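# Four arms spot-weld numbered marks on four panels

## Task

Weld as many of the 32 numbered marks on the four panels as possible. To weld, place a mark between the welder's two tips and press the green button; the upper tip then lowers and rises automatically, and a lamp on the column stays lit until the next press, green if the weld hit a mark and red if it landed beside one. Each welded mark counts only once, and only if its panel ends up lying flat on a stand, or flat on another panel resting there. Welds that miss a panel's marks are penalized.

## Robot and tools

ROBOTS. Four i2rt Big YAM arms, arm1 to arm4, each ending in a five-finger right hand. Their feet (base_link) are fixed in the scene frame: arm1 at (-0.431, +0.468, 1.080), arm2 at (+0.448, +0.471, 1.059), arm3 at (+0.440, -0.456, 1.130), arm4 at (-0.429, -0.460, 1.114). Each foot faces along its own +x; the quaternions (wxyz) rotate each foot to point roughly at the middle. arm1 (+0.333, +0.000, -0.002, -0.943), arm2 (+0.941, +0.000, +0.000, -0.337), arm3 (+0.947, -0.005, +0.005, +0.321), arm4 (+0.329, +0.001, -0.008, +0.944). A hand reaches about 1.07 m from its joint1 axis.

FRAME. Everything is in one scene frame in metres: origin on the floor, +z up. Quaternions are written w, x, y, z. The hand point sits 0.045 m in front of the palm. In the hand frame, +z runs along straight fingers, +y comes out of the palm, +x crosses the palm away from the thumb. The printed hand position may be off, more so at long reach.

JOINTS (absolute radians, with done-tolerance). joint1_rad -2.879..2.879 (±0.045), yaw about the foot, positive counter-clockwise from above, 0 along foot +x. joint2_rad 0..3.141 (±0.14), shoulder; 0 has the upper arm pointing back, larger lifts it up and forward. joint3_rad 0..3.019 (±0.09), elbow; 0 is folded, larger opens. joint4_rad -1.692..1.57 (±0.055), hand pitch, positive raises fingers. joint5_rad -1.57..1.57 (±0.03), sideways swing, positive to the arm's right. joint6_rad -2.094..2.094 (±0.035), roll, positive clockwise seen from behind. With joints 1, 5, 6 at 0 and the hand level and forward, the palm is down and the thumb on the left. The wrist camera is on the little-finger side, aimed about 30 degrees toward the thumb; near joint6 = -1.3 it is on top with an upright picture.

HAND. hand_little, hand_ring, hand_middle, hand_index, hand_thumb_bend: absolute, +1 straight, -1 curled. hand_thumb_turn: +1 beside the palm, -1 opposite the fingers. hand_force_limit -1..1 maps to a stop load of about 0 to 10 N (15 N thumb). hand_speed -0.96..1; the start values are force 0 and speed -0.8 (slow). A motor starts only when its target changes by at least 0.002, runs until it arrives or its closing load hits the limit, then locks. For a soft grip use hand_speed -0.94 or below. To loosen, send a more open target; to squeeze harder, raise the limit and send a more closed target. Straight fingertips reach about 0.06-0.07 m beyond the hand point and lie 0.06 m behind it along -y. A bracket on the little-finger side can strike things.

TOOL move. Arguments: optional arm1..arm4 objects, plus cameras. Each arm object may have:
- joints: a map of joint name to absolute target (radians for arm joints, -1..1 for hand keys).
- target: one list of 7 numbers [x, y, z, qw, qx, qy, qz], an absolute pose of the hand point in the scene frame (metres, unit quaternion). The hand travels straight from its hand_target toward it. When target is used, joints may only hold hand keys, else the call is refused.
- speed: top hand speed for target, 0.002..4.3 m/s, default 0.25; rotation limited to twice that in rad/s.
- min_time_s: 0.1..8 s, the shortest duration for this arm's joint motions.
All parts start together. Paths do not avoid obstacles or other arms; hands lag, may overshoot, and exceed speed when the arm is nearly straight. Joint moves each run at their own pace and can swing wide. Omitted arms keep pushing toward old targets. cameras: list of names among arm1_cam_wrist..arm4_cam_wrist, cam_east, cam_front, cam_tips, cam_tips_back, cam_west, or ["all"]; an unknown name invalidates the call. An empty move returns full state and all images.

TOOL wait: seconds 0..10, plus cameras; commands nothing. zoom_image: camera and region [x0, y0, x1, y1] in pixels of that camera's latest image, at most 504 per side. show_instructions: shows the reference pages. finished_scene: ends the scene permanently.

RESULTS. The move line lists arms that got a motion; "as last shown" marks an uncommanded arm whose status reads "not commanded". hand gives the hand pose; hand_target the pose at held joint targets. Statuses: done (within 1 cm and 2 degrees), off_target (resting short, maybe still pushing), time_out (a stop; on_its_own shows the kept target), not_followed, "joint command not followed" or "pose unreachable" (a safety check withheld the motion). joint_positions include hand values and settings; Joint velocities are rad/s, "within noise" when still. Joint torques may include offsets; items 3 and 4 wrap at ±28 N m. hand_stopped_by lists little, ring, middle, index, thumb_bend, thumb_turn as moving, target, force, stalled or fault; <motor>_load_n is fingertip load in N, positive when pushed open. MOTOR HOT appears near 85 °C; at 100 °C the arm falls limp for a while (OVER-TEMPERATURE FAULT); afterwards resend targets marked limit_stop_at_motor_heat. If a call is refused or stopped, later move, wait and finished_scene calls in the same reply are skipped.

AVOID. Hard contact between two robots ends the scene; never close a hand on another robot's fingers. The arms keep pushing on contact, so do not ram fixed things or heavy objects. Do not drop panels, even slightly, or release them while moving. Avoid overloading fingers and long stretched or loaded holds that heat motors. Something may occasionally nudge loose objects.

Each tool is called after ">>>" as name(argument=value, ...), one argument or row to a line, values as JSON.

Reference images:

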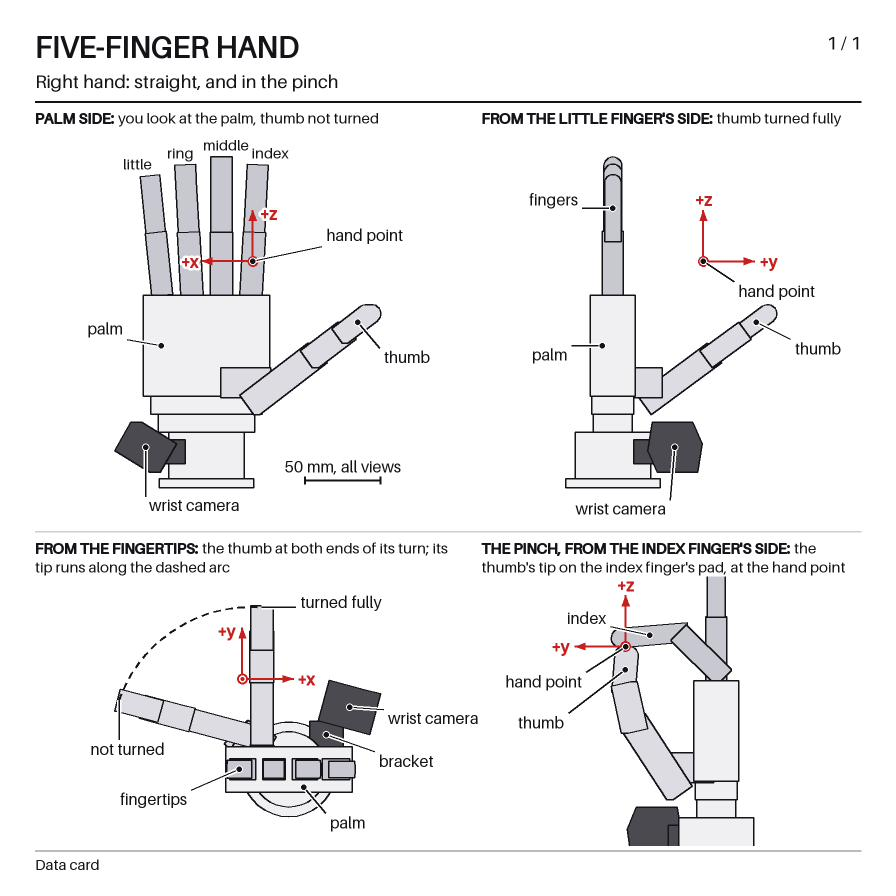

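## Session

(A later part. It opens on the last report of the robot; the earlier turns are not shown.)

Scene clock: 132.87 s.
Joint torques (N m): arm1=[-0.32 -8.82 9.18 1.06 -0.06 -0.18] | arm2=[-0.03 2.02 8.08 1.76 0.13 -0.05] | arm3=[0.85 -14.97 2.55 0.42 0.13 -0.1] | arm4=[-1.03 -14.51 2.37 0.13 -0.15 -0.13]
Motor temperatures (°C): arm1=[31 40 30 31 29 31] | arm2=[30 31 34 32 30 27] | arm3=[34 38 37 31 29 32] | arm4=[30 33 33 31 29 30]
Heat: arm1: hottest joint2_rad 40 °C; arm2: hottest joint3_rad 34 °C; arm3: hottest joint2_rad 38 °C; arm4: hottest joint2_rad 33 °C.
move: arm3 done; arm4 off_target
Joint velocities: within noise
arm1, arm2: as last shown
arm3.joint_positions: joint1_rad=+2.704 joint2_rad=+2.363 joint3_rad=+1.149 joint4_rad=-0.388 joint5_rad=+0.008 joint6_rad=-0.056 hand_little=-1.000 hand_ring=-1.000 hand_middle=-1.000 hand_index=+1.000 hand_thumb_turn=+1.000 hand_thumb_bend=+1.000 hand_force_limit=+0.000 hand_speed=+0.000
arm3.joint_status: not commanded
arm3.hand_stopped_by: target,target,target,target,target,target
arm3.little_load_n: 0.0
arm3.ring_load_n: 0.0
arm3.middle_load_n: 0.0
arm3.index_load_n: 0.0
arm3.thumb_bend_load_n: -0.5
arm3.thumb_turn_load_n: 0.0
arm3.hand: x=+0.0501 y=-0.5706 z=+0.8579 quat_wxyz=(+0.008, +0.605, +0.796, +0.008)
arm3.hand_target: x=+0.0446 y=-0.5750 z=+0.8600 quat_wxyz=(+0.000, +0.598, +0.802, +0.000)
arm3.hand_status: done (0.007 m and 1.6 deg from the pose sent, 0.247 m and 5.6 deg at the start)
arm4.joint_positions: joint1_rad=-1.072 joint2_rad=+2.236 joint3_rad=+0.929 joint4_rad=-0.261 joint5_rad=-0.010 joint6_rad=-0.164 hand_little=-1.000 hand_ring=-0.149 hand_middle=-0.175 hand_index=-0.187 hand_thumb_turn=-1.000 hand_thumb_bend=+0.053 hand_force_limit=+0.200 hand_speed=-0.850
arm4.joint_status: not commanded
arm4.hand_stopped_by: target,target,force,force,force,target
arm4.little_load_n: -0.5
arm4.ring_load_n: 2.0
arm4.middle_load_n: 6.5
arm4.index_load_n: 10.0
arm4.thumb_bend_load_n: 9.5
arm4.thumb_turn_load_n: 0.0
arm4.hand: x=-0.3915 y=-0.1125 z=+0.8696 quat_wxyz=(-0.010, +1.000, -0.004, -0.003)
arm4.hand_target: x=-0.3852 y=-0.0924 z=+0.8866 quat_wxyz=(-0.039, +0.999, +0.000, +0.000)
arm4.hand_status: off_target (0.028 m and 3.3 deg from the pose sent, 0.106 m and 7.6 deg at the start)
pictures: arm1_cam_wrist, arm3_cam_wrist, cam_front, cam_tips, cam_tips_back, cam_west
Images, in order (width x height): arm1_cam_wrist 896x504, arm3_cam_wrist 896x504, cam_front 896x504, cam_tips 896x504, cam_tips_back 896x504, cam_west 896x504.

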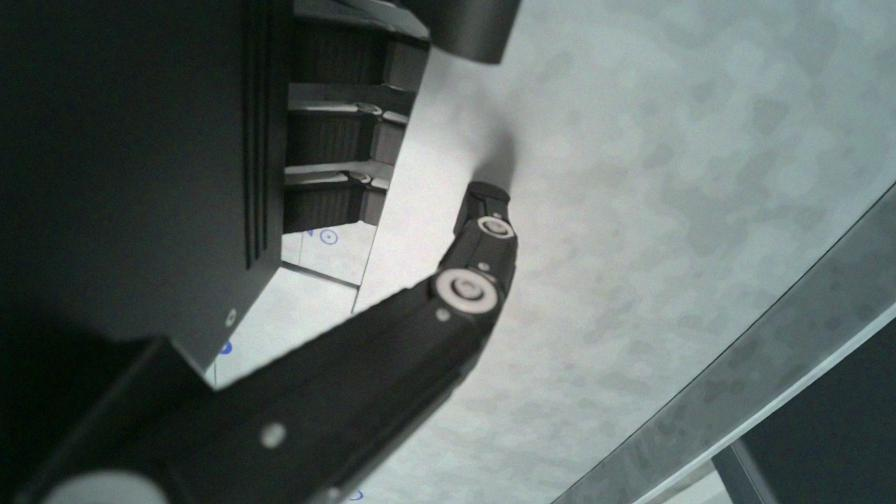

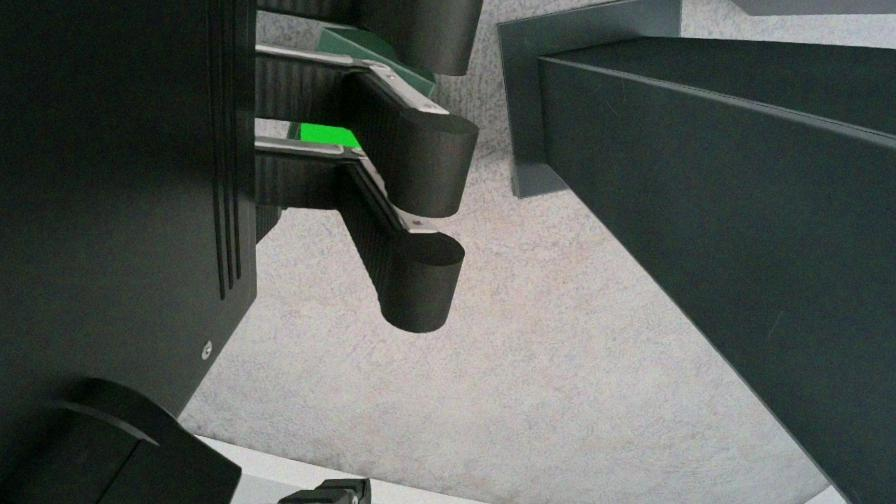

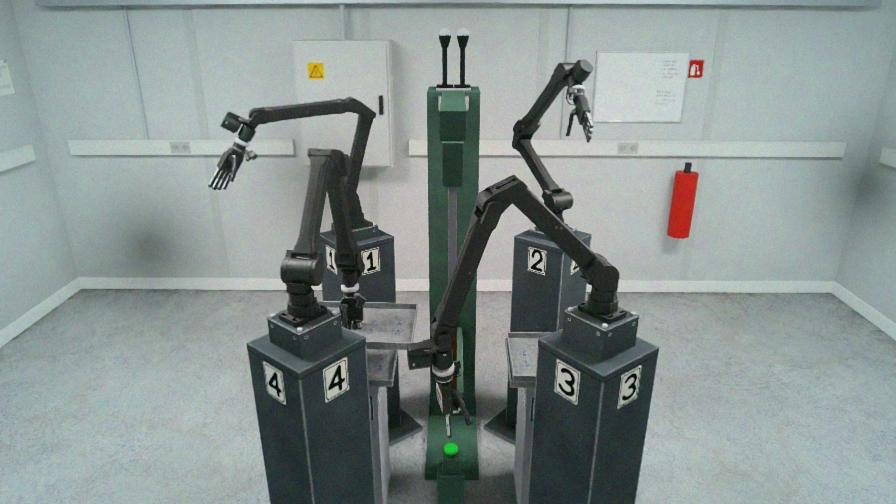

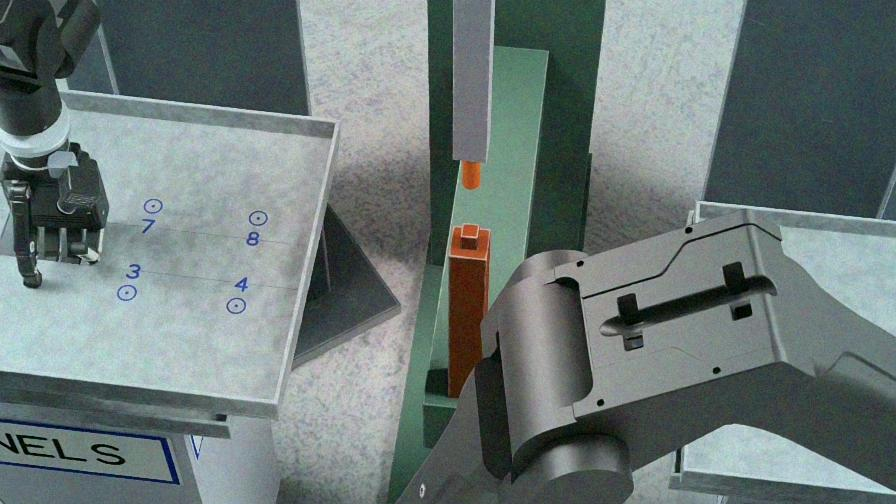

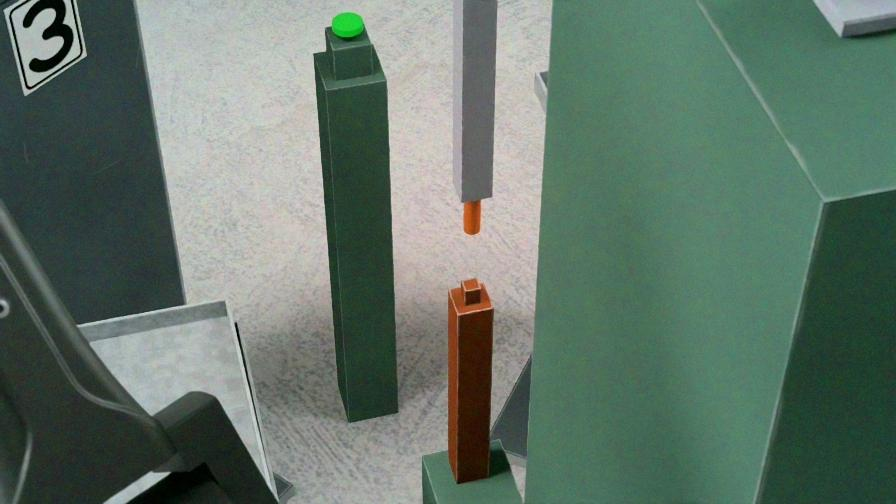

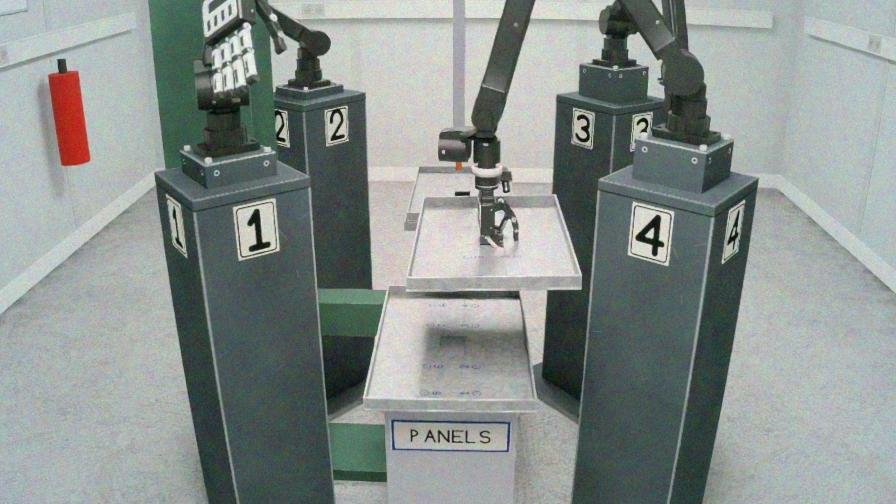

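>>> move(
  arm4={"target": [-0.2102, -0.0724, 0.887, -0.039, 0.9992, 0, 0], "speed": 0.12},
  cameras=["cam_tips", "cam_tips_back", "cam_west", "arm3_cam_wrist"],
)

>>> zoom_image(
  camera="cam_tips",
  region=[400, 150, 540, 290],
)

>>> zoom_image(
  camera="cam_tips_back",
  region=[380, 180, 560, 360],
)

Scene clock: 135.90 s.
Joint torques (N m): arm1=[-0.21 -8.7 9.2 1.07 -0.06 -0.19] | arm2=[-0.26 2.43 8.23 1.77 0.15 -0.06] | arm3=[0.62 -15.15 2.48 0.38 0.14 -0.11] | arm4=[-0.97 -14.33 6.38 -0.36 -0.15 -0.1]
Motor temperatures (°C): arm1=[31 40 30 31 29 31] | arm2=[30 31 34 32 30 27] | arm3=[33 38 37 31 29 32] | arm4=[30 34 33 31 29 30]
Heat: arm1: hottest joint2_rad 40 °C; arm2: hottest joint3_rad 34 °C; arm3: hottest joint2_rad 38 °C; arm4: hottest joint2_rad 34 °C.
move: arm4 off_target
Joint velocities: within noise
arm1, arm2, arm3: as last shown
arm3.thumb_bend_load_n: 0.0
arm4.joint_positions: joint1_rad=-1.421 joint2_rad=+2.294 joint3_rad=+1.151 joint4_rad=-0.421 joint5_rad=-0.030 joint6_rad=-0.509 hand_little=-1.000 hand_ring=-0.149 hand_middle=-0.175 hand_index=-0.187 hand_thumb_turn=-1.000 hand_thumb_bend=+0.053 hand_force_limit=+0.200 hand_speed=-0.850
arm4.joint_status: not commanded
arm4.hand_stopped_by: target,target,force,force,force,target
arm4.little_load_n: 0.0
arm4.ring_load_n: 2.0
arm4.middle_load_n: 6.5
arm4.index_load_n: 10.5
arm4.thumb_bend_load_n: 9.5
arm4.thumb_turn_load_n: 0.0
arm4.hand: x=-0.2238 y=-0.0936 z=+0.8744 quat_wxyz=(-0.019, +1.000, -0.006, -0.010)
arm4.hand_target: x=-0.2105 y=-0.0728 z=+0.8874 quat_wxyz=(-0.039, +0.999, +0.000, +0.000)
arm4.hand_status: off_target (0.028 m and 2.7 deg from the pose sent, 0.186 m and 3.3 deg at the start)
pictures: arm3_cam_wrist, cam_tips, cam_tips_back, cam_west
Images, in order (width x height): arm3_cam_wrist 896x504, cam_tips 896x504, cam_tips_back 896x504, cam_west 896x504.

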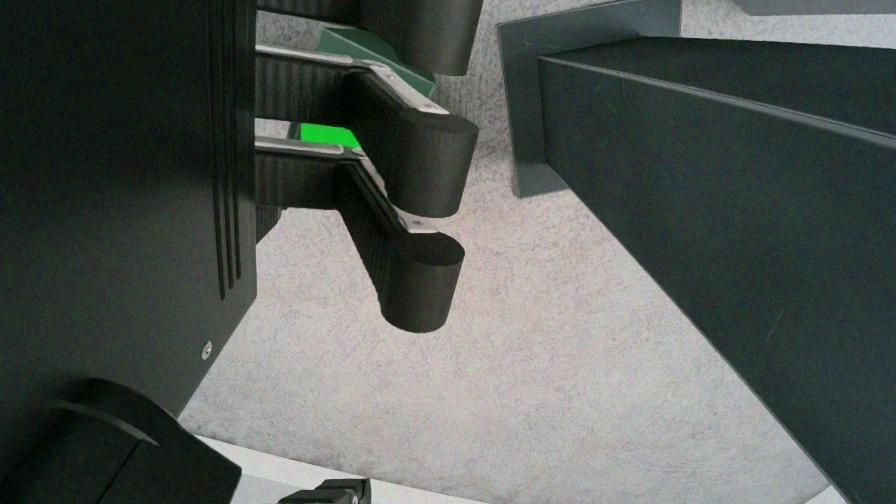

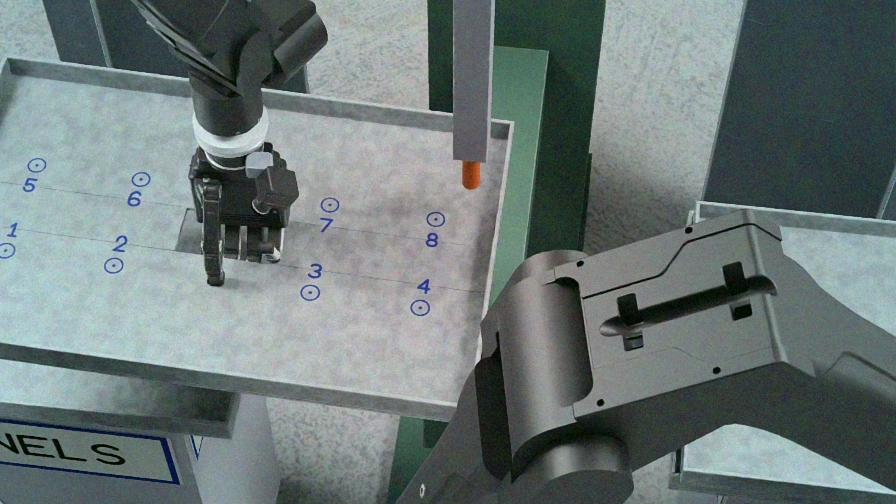

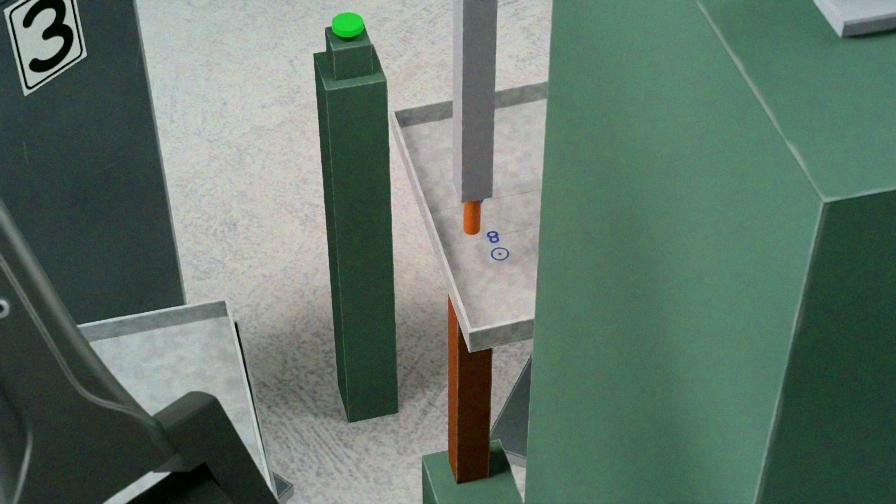

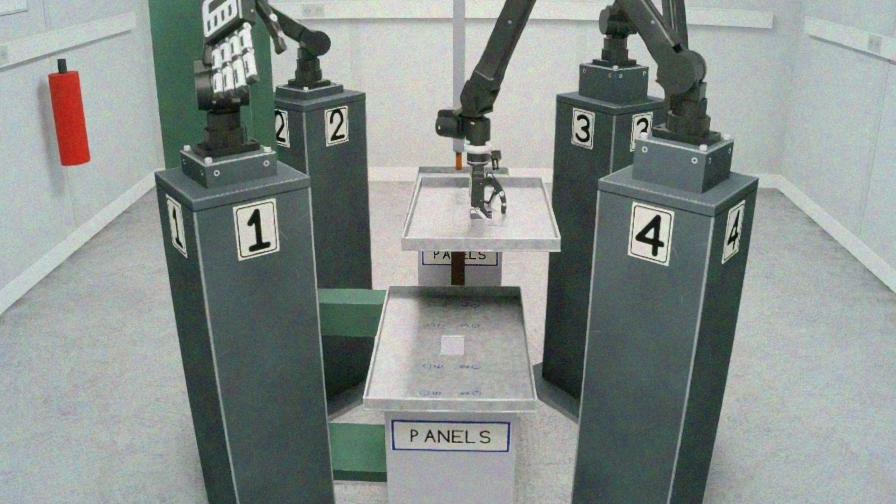

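Scaled by 3.600.

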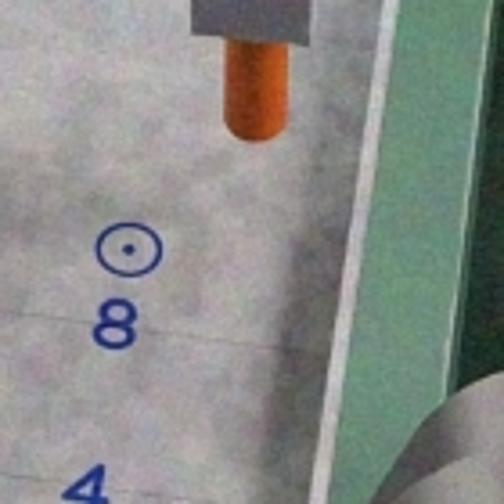

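Scaled by 2.800.

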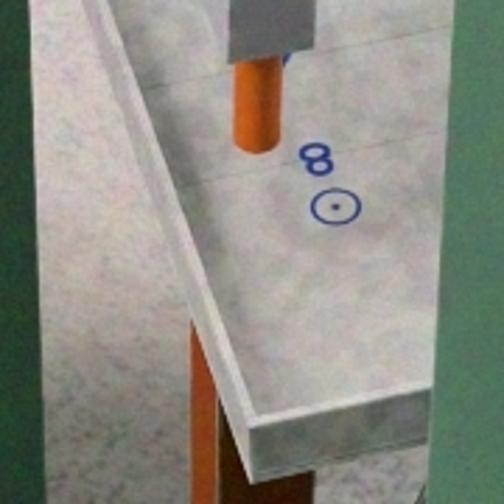

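>>> move(
  arm4={"target": [-0.1775, -0.0645, 0.872, -0.039, 0.9992, 0, 0], "speed": 0.08},
  cameras=["cam_tips", "cam_tips_back"],
)

>>> zoom_image(
  camera="cam_tips",
  region=[400, 150, 540, 290],
)

>>> zoom_image(
  camera="cam_tips_back",
  region=[380, 180, 560, 360],
)

Scene clock: 137.53 s.
Joint torques (N m): arm1=[-0.26 -8.59 9.2 1.05 -0.06 -0.19] | arm2=[-0.32 2.14 8.06 1.72 0.13 -0.05] | arm3=[0.21 -15.62 2.44 0.47 0.1 -0.11] | arm4=[-0.67 -15.33 6.8 -0.38 -0.18 -0.11]
Motor temperatures (°C): arm1=[31 40 30 31 29 31] | arm2=[30 31 34 32 30 27] | arm3=[33 38 37 31 29 32] | arm4=[30 34 33 31 29 30]
Heat: arm1: hottest joint2_rad 40 °C; arm2: hottest joint3_rad 34 °C; arm3: hottest joint2_rad 38 °C; arm4: hottest joint2_rad 34 °C.
move: arm4 off_target
Joint velocities: within noise
arm1, arm2, arm3: as last shown
arm4.joint_positions: joint1_rad=-1.465 joint2_rad=+2.361 joint3_rad=+1.236 joint4_rad=-0.447 joint5_rad=-0.032 joint6_rad=-0.556 hand_little=-1.000 hand_ring=-0.149 hand_middle=-0.175 hand_index=-0.187 hand_thumb_turn=-1.000 hand_thumb_bend=+0.053 hand_force_limit=+0.200 hand_speed=-0.850
arm4.joint_status: not commanded
arm4.hand_stopped_by: target,target,force,force,force,target
arm4.little_load_n: 0.0
arm4.ring_load_n: 2.0
arm4.middle_load_n: 6.5
arm4.index_load_n: 10.0
arm4.thumb_bend_load_n: 10.0
arm4.thumb_turn_load_n: 0.0
arm4.hand: x=-0.1953 y=-0.0876 z=+0.8569 quat_wxyz=(-0.016, +1.000, -0.005, -0.012)
arm4.hand_target: x=-0.1779 y=-0.0651 z=+0.8726 quat_wxyz=(-0.039, +0.999, +0.000, +0.000)
arm4.hand_status: off_target (0.033 m and 3.0 deg from the pose sent, 0.055 m and 2.6 deg at the start)
Images, in order (width x height): cam_tips 896x504, cam_tips_back 896x504.

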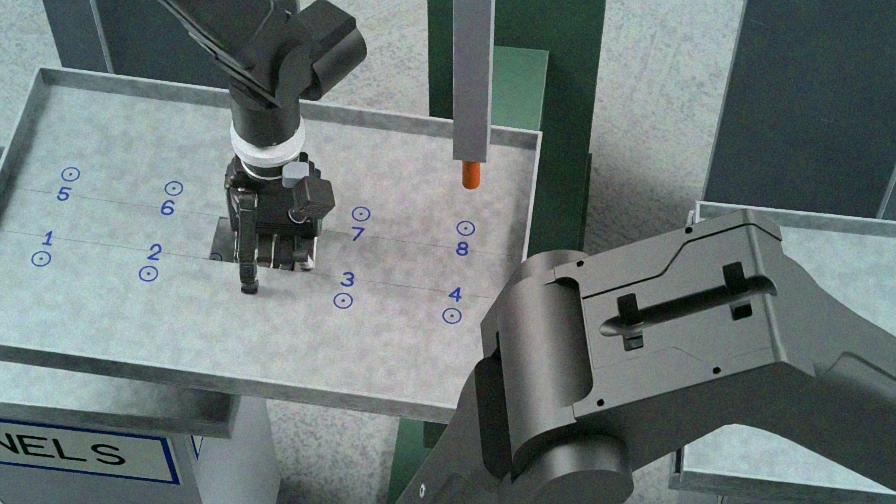

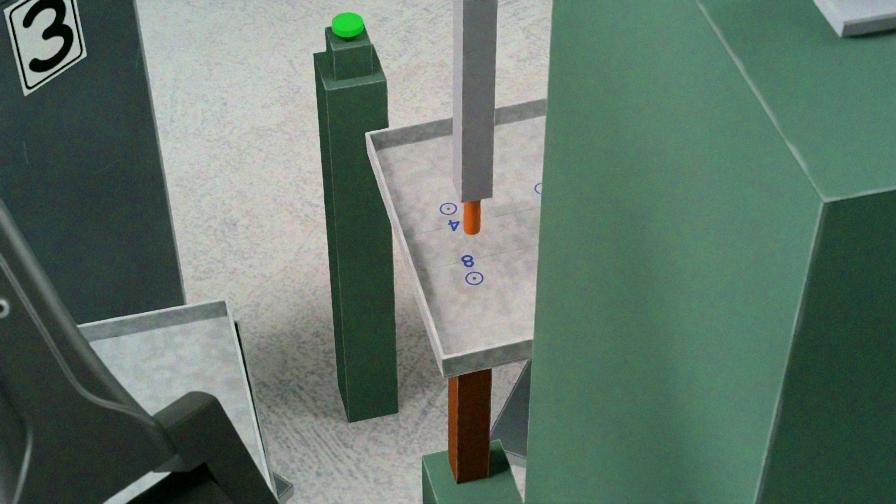

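Scaled by 3.600.

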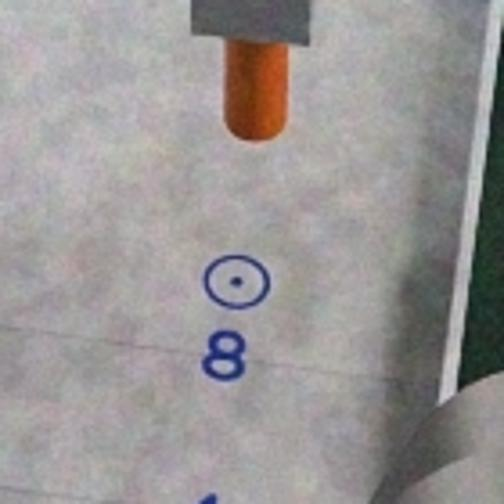

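Scaled by 2.800.

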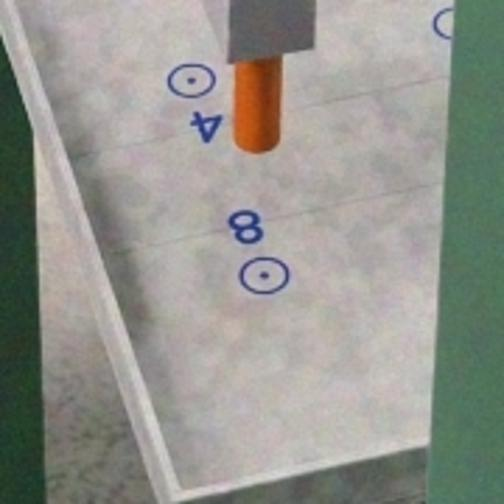

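>>> move(
  arm4={"target": [-0.1717, -0.0588, 0.872, -0.039, 0.9992, 0, 0], "speed": 0.08},
  cameras=["cam_tips", "cam_tips_back"],
)

>>> zoom_image(
  camera="cam_tips",
  region=[400, 150, 540, 290],
)

>>> zoom_image(
  camera="cam_tips_back",
  region=[380, 180, 560, 360],
)

Scene clock: 139.20 s.
Joint torques (N m): arm1=[-0.32 -8.7 9.17 1.03 -0.07 -0.19] | arm2=[-0.44 2.37 8.16 1.69 0.14 -0.05] | arm3=[0.44 -14.56 2.48 0.59 0.14 -0.13] | arm4=[-1.08 -15.56 7.1 -0.39 -0.18 -0.11]
Motor temperatures (°C): arm1=[31 39 30 31 29 31] | arm2=[30 31 34 32 30 27] | arm3=[33 38 37 31 29 32] | arm4=[30 34 33 31 29 30]
Heat: arm1: hottest joint2_rad 39 °C; arm2: hottest joint3_rad 34 °C; arm3: hottest joint2_rad 38 °C; arm4: hottest joint2_rad 34 °C.
move: arm4 off_target
Joint velocities: within noise
arm1, arm2, arm3: as last shown
arm2.thumb_bend_load_n: -0.5
arm3.ring_load_n: 0.5
arm4.joint_positions: joint1_rad=-1.465 joint2_rad=+2.369 joint3_rad=+1.262 joint4_rad=-0.464 joint5_rad=-0.032 joint6_rad=-0.560 hand_little=-1.000 hand_ring=-0.149 hand_middle=-0.175 hand_index=-0.187 hand_thumb_turn=-1.000 hand_thumb_bend=+0.053 hand_force_limit=+0.200 hand_speed=-0.850
arm4.joint_status: not commanded
arm4.hand_stopped_by: target,target,force,force,force,target
arm4.little_load_n: 0.0
arm4.ring_load_n: 1.5
arm4.middle_load_n: 6.5
arm4.index_load_n: 10.0
arm4.thumb_bend_load_n: 9.5
arm4.thumb_turn_load_n: 0.0
arm4.hand: x=-0.1907 y=-0.0808 z=+0.8574 quat_wxyz=(-0.017, +1.000, -0.003, -0.012)
arm4.hand_target: x=-0.1720 y=-0.0595 z=+0.8725 quat_wxyz=(-0.039, +0.999, +0.000, +0.000)
arm4.hand_status: off_target (0.033 m and 2.9 deg from the pose sent, 0.040 m and 3.0 deg at the start)
Images, in order (width x height): cam_tips 896x504, cam_tips_back 896x504.

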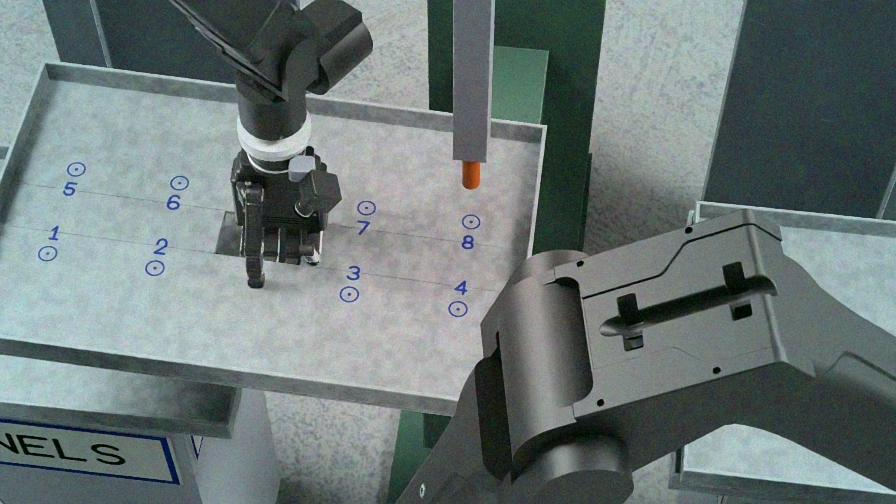

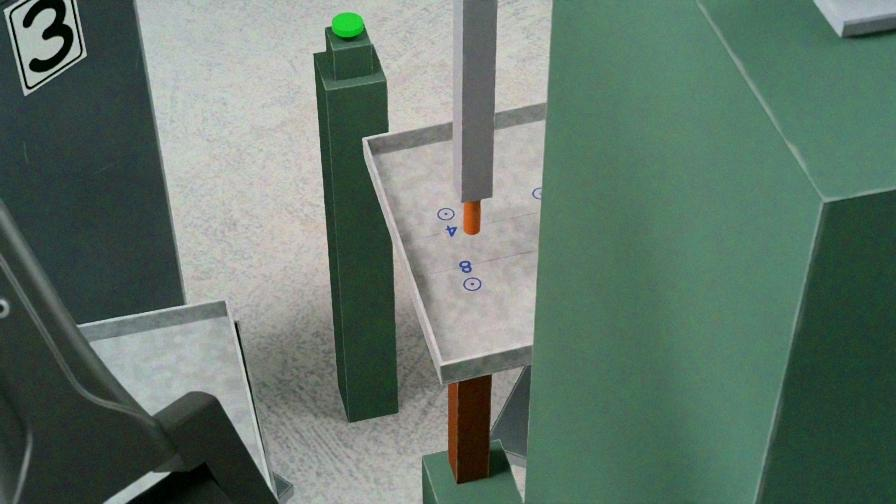

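Scaled by 3.600.

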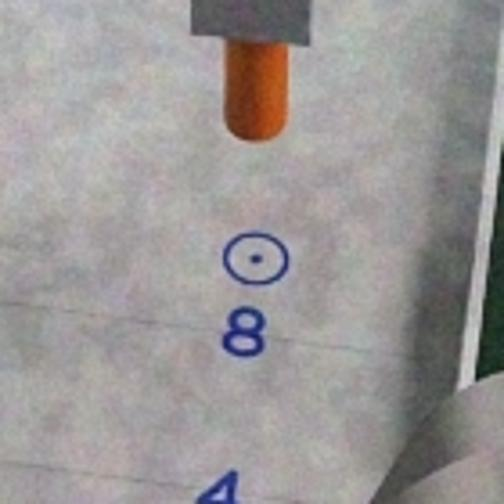

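Scaled by 2.800.

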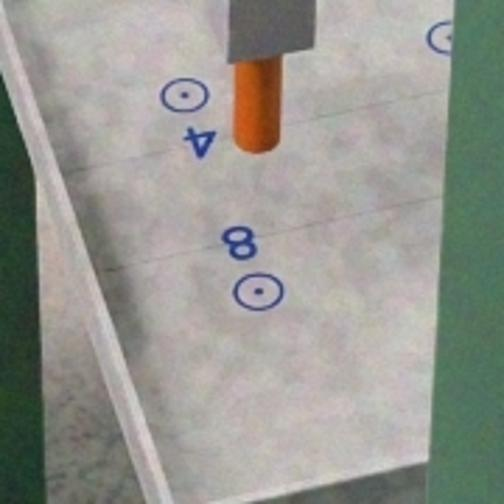

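>>> move(
  arm4={"target": [-0.1760, -0.092, 0.874, -0.039, 0.9992, 0, 0], "speed": 0.12},
)

>>> move(
  arm4={"target": [-0.1717, -0.0620, 0.870, -0.039, 0.9992, 0, 0], "speed": 0.08},
  cameras=["cam_tips", "cam_tips_back"],
)

>>> zoom_image(
  camera="cam_tips",
  region=[400, 150, 540, 290],
)

>>> zoom_image(
  camera="cam_tips_back",
  region=[380, 180, 560, 360],
)

Scene clock: 140.70 s.
Joint torques (N m): arm1=[-0.21 -8.64 9.16 1.07 -0.06 -0.19] | arm2=[-0.09 2.2 8.14 1.8 0.13 -0.06] | arm3=[0.62 -14.68 2.41 0.55 0.17 -0.14] | arm4=[-1.49 -16.62 3.51 -0.02 -0.25 -0.05]
Motor temperatures (°C): arm1=[31 39 30 31 29 31] | arm2=[30 31 34 32 30 27] | arm3=[33 38 36 31 29 32] | arm4=[30 34 33 31 29 30]
Heat: arm1: hottest joint2_rad 39 °C; arm2: hottest joint3_rad 34 °C; arm3: hottest joint2_rad 38 °C; arm4: hottest joint2_rad 34 °C.
move: arm4 off_target
Joint velocities: within noise
arm1, arm3: as last shown
arm1.index_load_n: 0.5
arm2.joint_positions: joint1_rad=-0.413 joint2_rad=+0.614 joint3_rad=+1.410 joint4_rad=-1.513 joint5_rad=+0.233 joint6_rad=-1.260 hand_little=+1.000 hand_ring=+1.000 hand_middle=+1.000 hand_index=+1.000 hand_thumb_turn=+1.000 hand_thumb_bend=+1.000 hand_force_limit=+0.000 hand_speed=-0.800
arm2.joint_status: not commanded
arm2.hand_stopped_by: target,target,target,target,target,target
arm2.little_load_n: 0.0
arm2.ring_load_n: 0.0
arm2.middle_load_n: 0.0
arm2.index_load_n: 0.0
arm2.thumb_bend_load_n: 0.0
arm2.thumb_turn_load_n: 0.0
arm2.hand: x=+0.4459 y=+0.2709 z=+1.5344 quat_wxyz=(+0.256, +0.656, -0.623, +0.339)
arm2.hand_target: x=+0.4459 y=+0.2710 z=+1.5429 quat_wxyz=(+0.260, +0.652, -0.621, +0.348)
arm2.hand_status: not commanded
arm3.ring_load_n: 0.0
arm4.joint_positions: joint1_rad=-1.489 joint2_rad=+2.355 joint3_rad=+1.197 joint4_rad=-0.414 joint5_rad=-0.032 joint6_rad=-0.594 hand_little=-1.000 hand_ring=-0.150 hand_middle=-0.175 hand_index=-0.187 hand_thumb_turn=-1.000 hand_thumb_bend=+0.053 hand_force_limit=+0.200 hand_speed=-0.850
arm4.joint_status: not commanded
arm4.hand_stopped_by: target,target,force,force,force,target
arm4.little_load_n: -1.0
arm4.ring_load_n: 0.5
arm4.middle_load_n: 6.0
arm4.index_load_n: 11.5
arm4.thumb_bend_load_n: 9.5
arm4.thumb_turn_load_n: 0.0
arm4.hand: x=-0.1914 y=-0.1051 z=+0.8533 quat_wxyz=(-0.017, +1.000, +0.003, -0.012)
arm4.hand_target: x=-0.1762 y=-0.0924 z=+0.8735 quat_wxyz=(-0.039, +0.999, +0.000, +0.000)
arm4.hand_status: off_target (0.029 m and 2.9 deg from the pose sent, 0.025 m and 2.9 deg at the start)
pictures: none

Scene clock: 141.90 s.
Joint torques (N m): arm1=[-0.26 -8.64 9.17 1.06 -0.05 -0.19] | arm2=[-0.38 2.08 8.14 1.74 0.12 -0.05] | arm3=[1.38 -15.97 2.56 0.49 0.13 -0.14] | arm4=[0.85 -15.44 6.64 -0.35 -0.15 0.16]
Motor temperatures (°C): arm1=[31 39 30 31 29 31] | arm2=[30 31 34 32 30 27] | arm3=[33 38 36 31 29 32] | arm4=[30 34 33 31 29 30]
Heat: arm1: hottest joint2_rad 39 °C; arm2: hottest joint3_rad 34 °C; arm3: hottest joint2_rad 38 °C; arm4: hottest joint2_rad 34 °C.
move: arm4 off_target
Joint velocities: within noise
arm1, arm2, arm3: as last shown
arm1.index_load_n: 0.0
arm3.thumb_turn_load_n: 0.5
arm4.joint_positions: joint1_rad=-1.489 joint2_rad=+2.372 joint3_rad=+1.260 joint4_rad=-0.455 joint5_rad=-0.034 joint6_rad=-0.590 hand_little=-1.000 hand_ring=-0.149 hand_middle=-0.175 hand_index=-0.187 hand_thumb_turn=-1.000 hand_thumb_bend=+0.053 hand_force_limit=+0.200 hand_speed=-0.850
arm4.joint_status: not commanded
arm4.hand_stopped_by: target,target,force,force,force,target
arm4.little_load_n: 0.0
arm4.ring_load_n: 1.5
arm4.middle_load_n: 6.5
arm4.index_load_n: 10.0
arm4.thumb_bend_load_n: 9.5
arm4.thumb_turn_load_n: 0.0
arm4.hand: x=-0.1806 y=-0.0876 z=+0.8552 quat_wxyz=(-0.019, +1.000, +0.001, -0.012)
arm4.hand_target: x=-0.1721 y=-0.0625 z=+0.8703 quat_wxyz=(-0.039, +0.999, +0.000, +0.000)
arm4.hand_status: off_target (0.031 m and 2.6 deg from the pose sent, 0.050 m and 2.9 deg at the start)
Images, in order (width x height): cam_tips 896x504, cam_tips_back 896x504.

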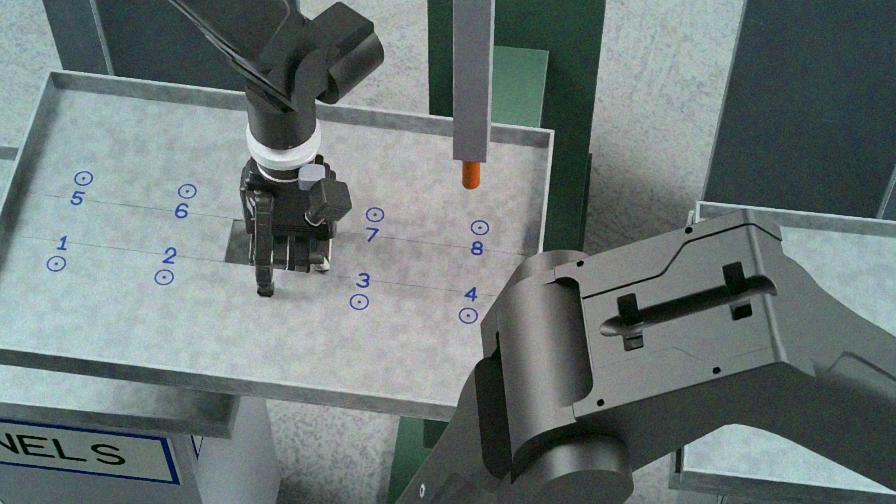

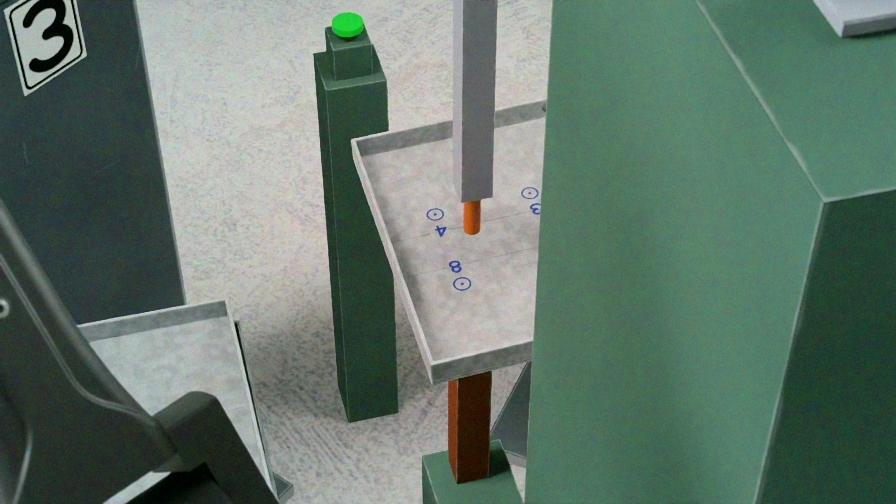

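Scaled by 3.600.

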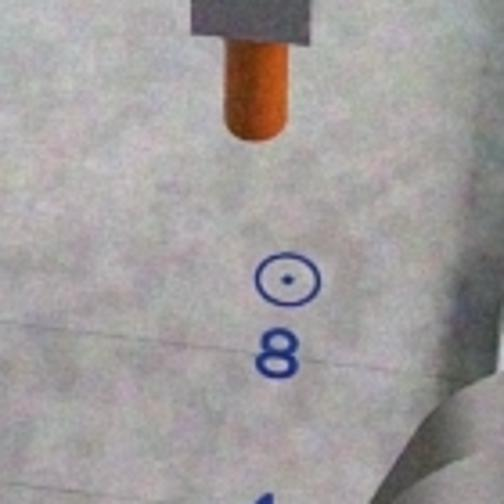

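Scaled by 2.800.

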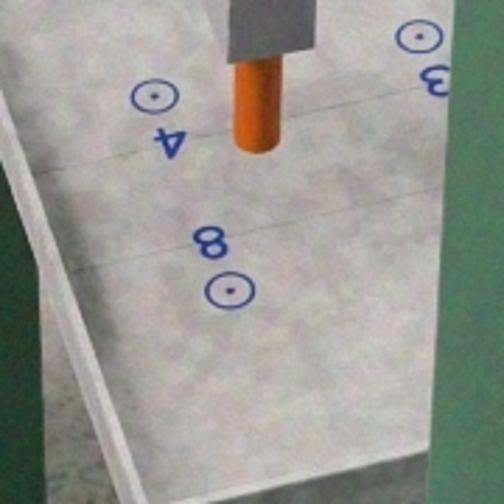

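>>> move(
  arm4={"target": [-0.1825, -0.0620, 0.870, -0.039, 0.9992, 0, 0], "speed": 0.1},
  cameras=["cam_tips", "cam_tips_back"],
)

>>> zoom_image(
  camera="cam_tips",
  region=[400, 150, 540, 290],
)

>>> zoom_image(
  camera="cam_tips_back",
  region=[380, 180, 560, 360],
)

Scene clock: 144.23 s.
Joint torques (N m): arm1=[-0.26 -8.7 9.2 1.03 -0.06 -0.18] | arm2=[-0.26 2.26 8.12 1.7 0.14 -0.05] | arm3=[0.79 -15.15 2.17 0.4 0.13 -0.15] | arm4=[0.73 -15.91 4.93 0.09 -0.11 0.17]
Motor temperatures (°C): arm1=[31 39 30 31 29 31] | arm2=[30 31 34 32 30 27] | arm3=[33 38 36 31 29 32] | arm4=[30 34 33 31 29 30]
Heat: arm1: hottest joint2_rad 39 °C; arm2: hottest joint3_rad 34 °C; arm3: hottest joint2_rad 38 °C; arm4: hottest joint2_rad 34 °C.
move: arm4 off_target
Joint velocities: within noise
arm1, arm2, arm3: as last shown
arm1.index_load_n: -0.5
arm3.thumb_turn_load_n: 0.0
arm4.joint_positions: joint1_rad=-1.470 joint2_rad=+2.372 joint3_rad=+1.260 joint4_rad=-0.455 joint5_rad=-0.034 joint6_rad=-0.573 hand_little=-1.000 hand_ring=-0.149 hand_middle=-0.175 hand_index=-0.187 hand_thumb_turn=-1.000 hand_thumb_bend=+0.053 hand_force_limit=+0.200 hand_speed=-0.850
arm4.joint_status: not commanded
arm4.hand_stopped_by: target,target,force,force,force,target
arm4.little_load_n: 0.0
arm4.ring_load_n: 1.5
arm4.middle_load_n: 6.5
arm4.index_load_n: 10.0
arm4.thumb_bend_load_n: 9.5
arm4.thumb_turn_load_n: 0.0
arm4.hand: x=-0.1887 y=-0.0825 z=+0.8553 quat_wxyz=(-0.019, +1.000, +0.002, -0.012)
arm4.hand_target: x=-0.1828 y=-0.0623 z=+0.8700 quat_wxyz=(-0.039, +0.999, +0.000, +0.000)
arm4.hand_status: off_target (0.026 m and 2.7 deg from the pose sent, 0.030 m and 2.6 deg at the start)
Images, in order (width x height): cam_tips 896x504, cam_tips_back 896x504.

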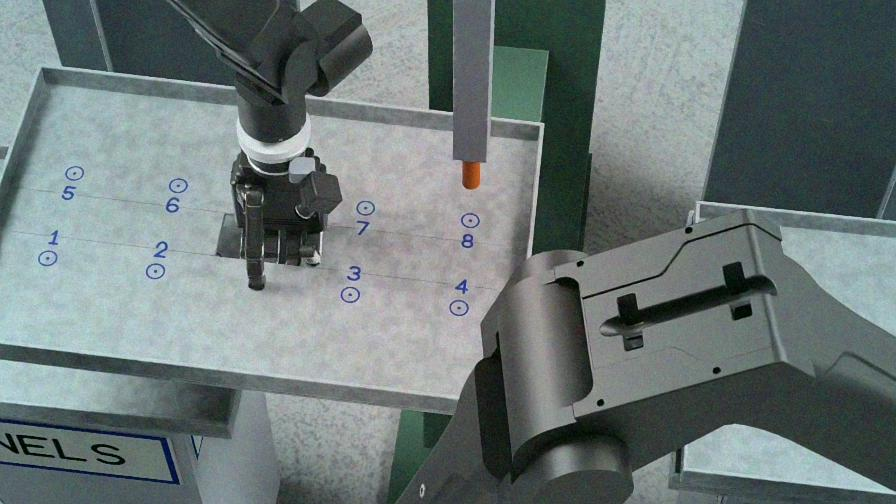

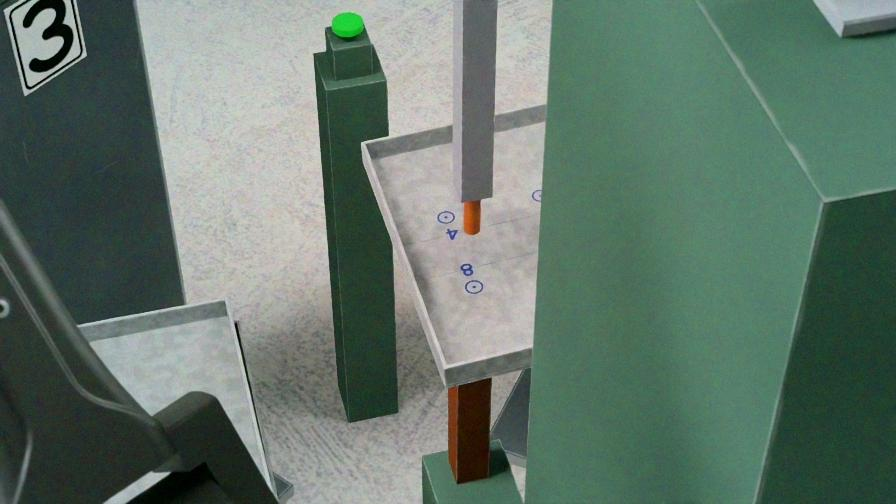

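Scaled by 3.600.

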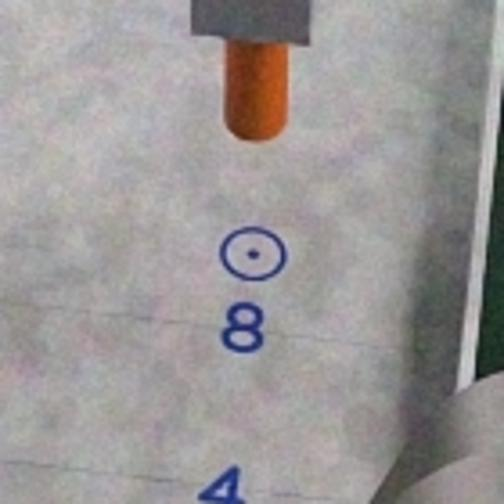

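Scaled by 2.800.

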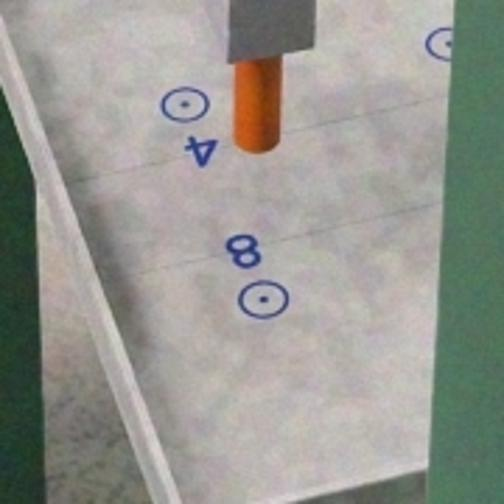

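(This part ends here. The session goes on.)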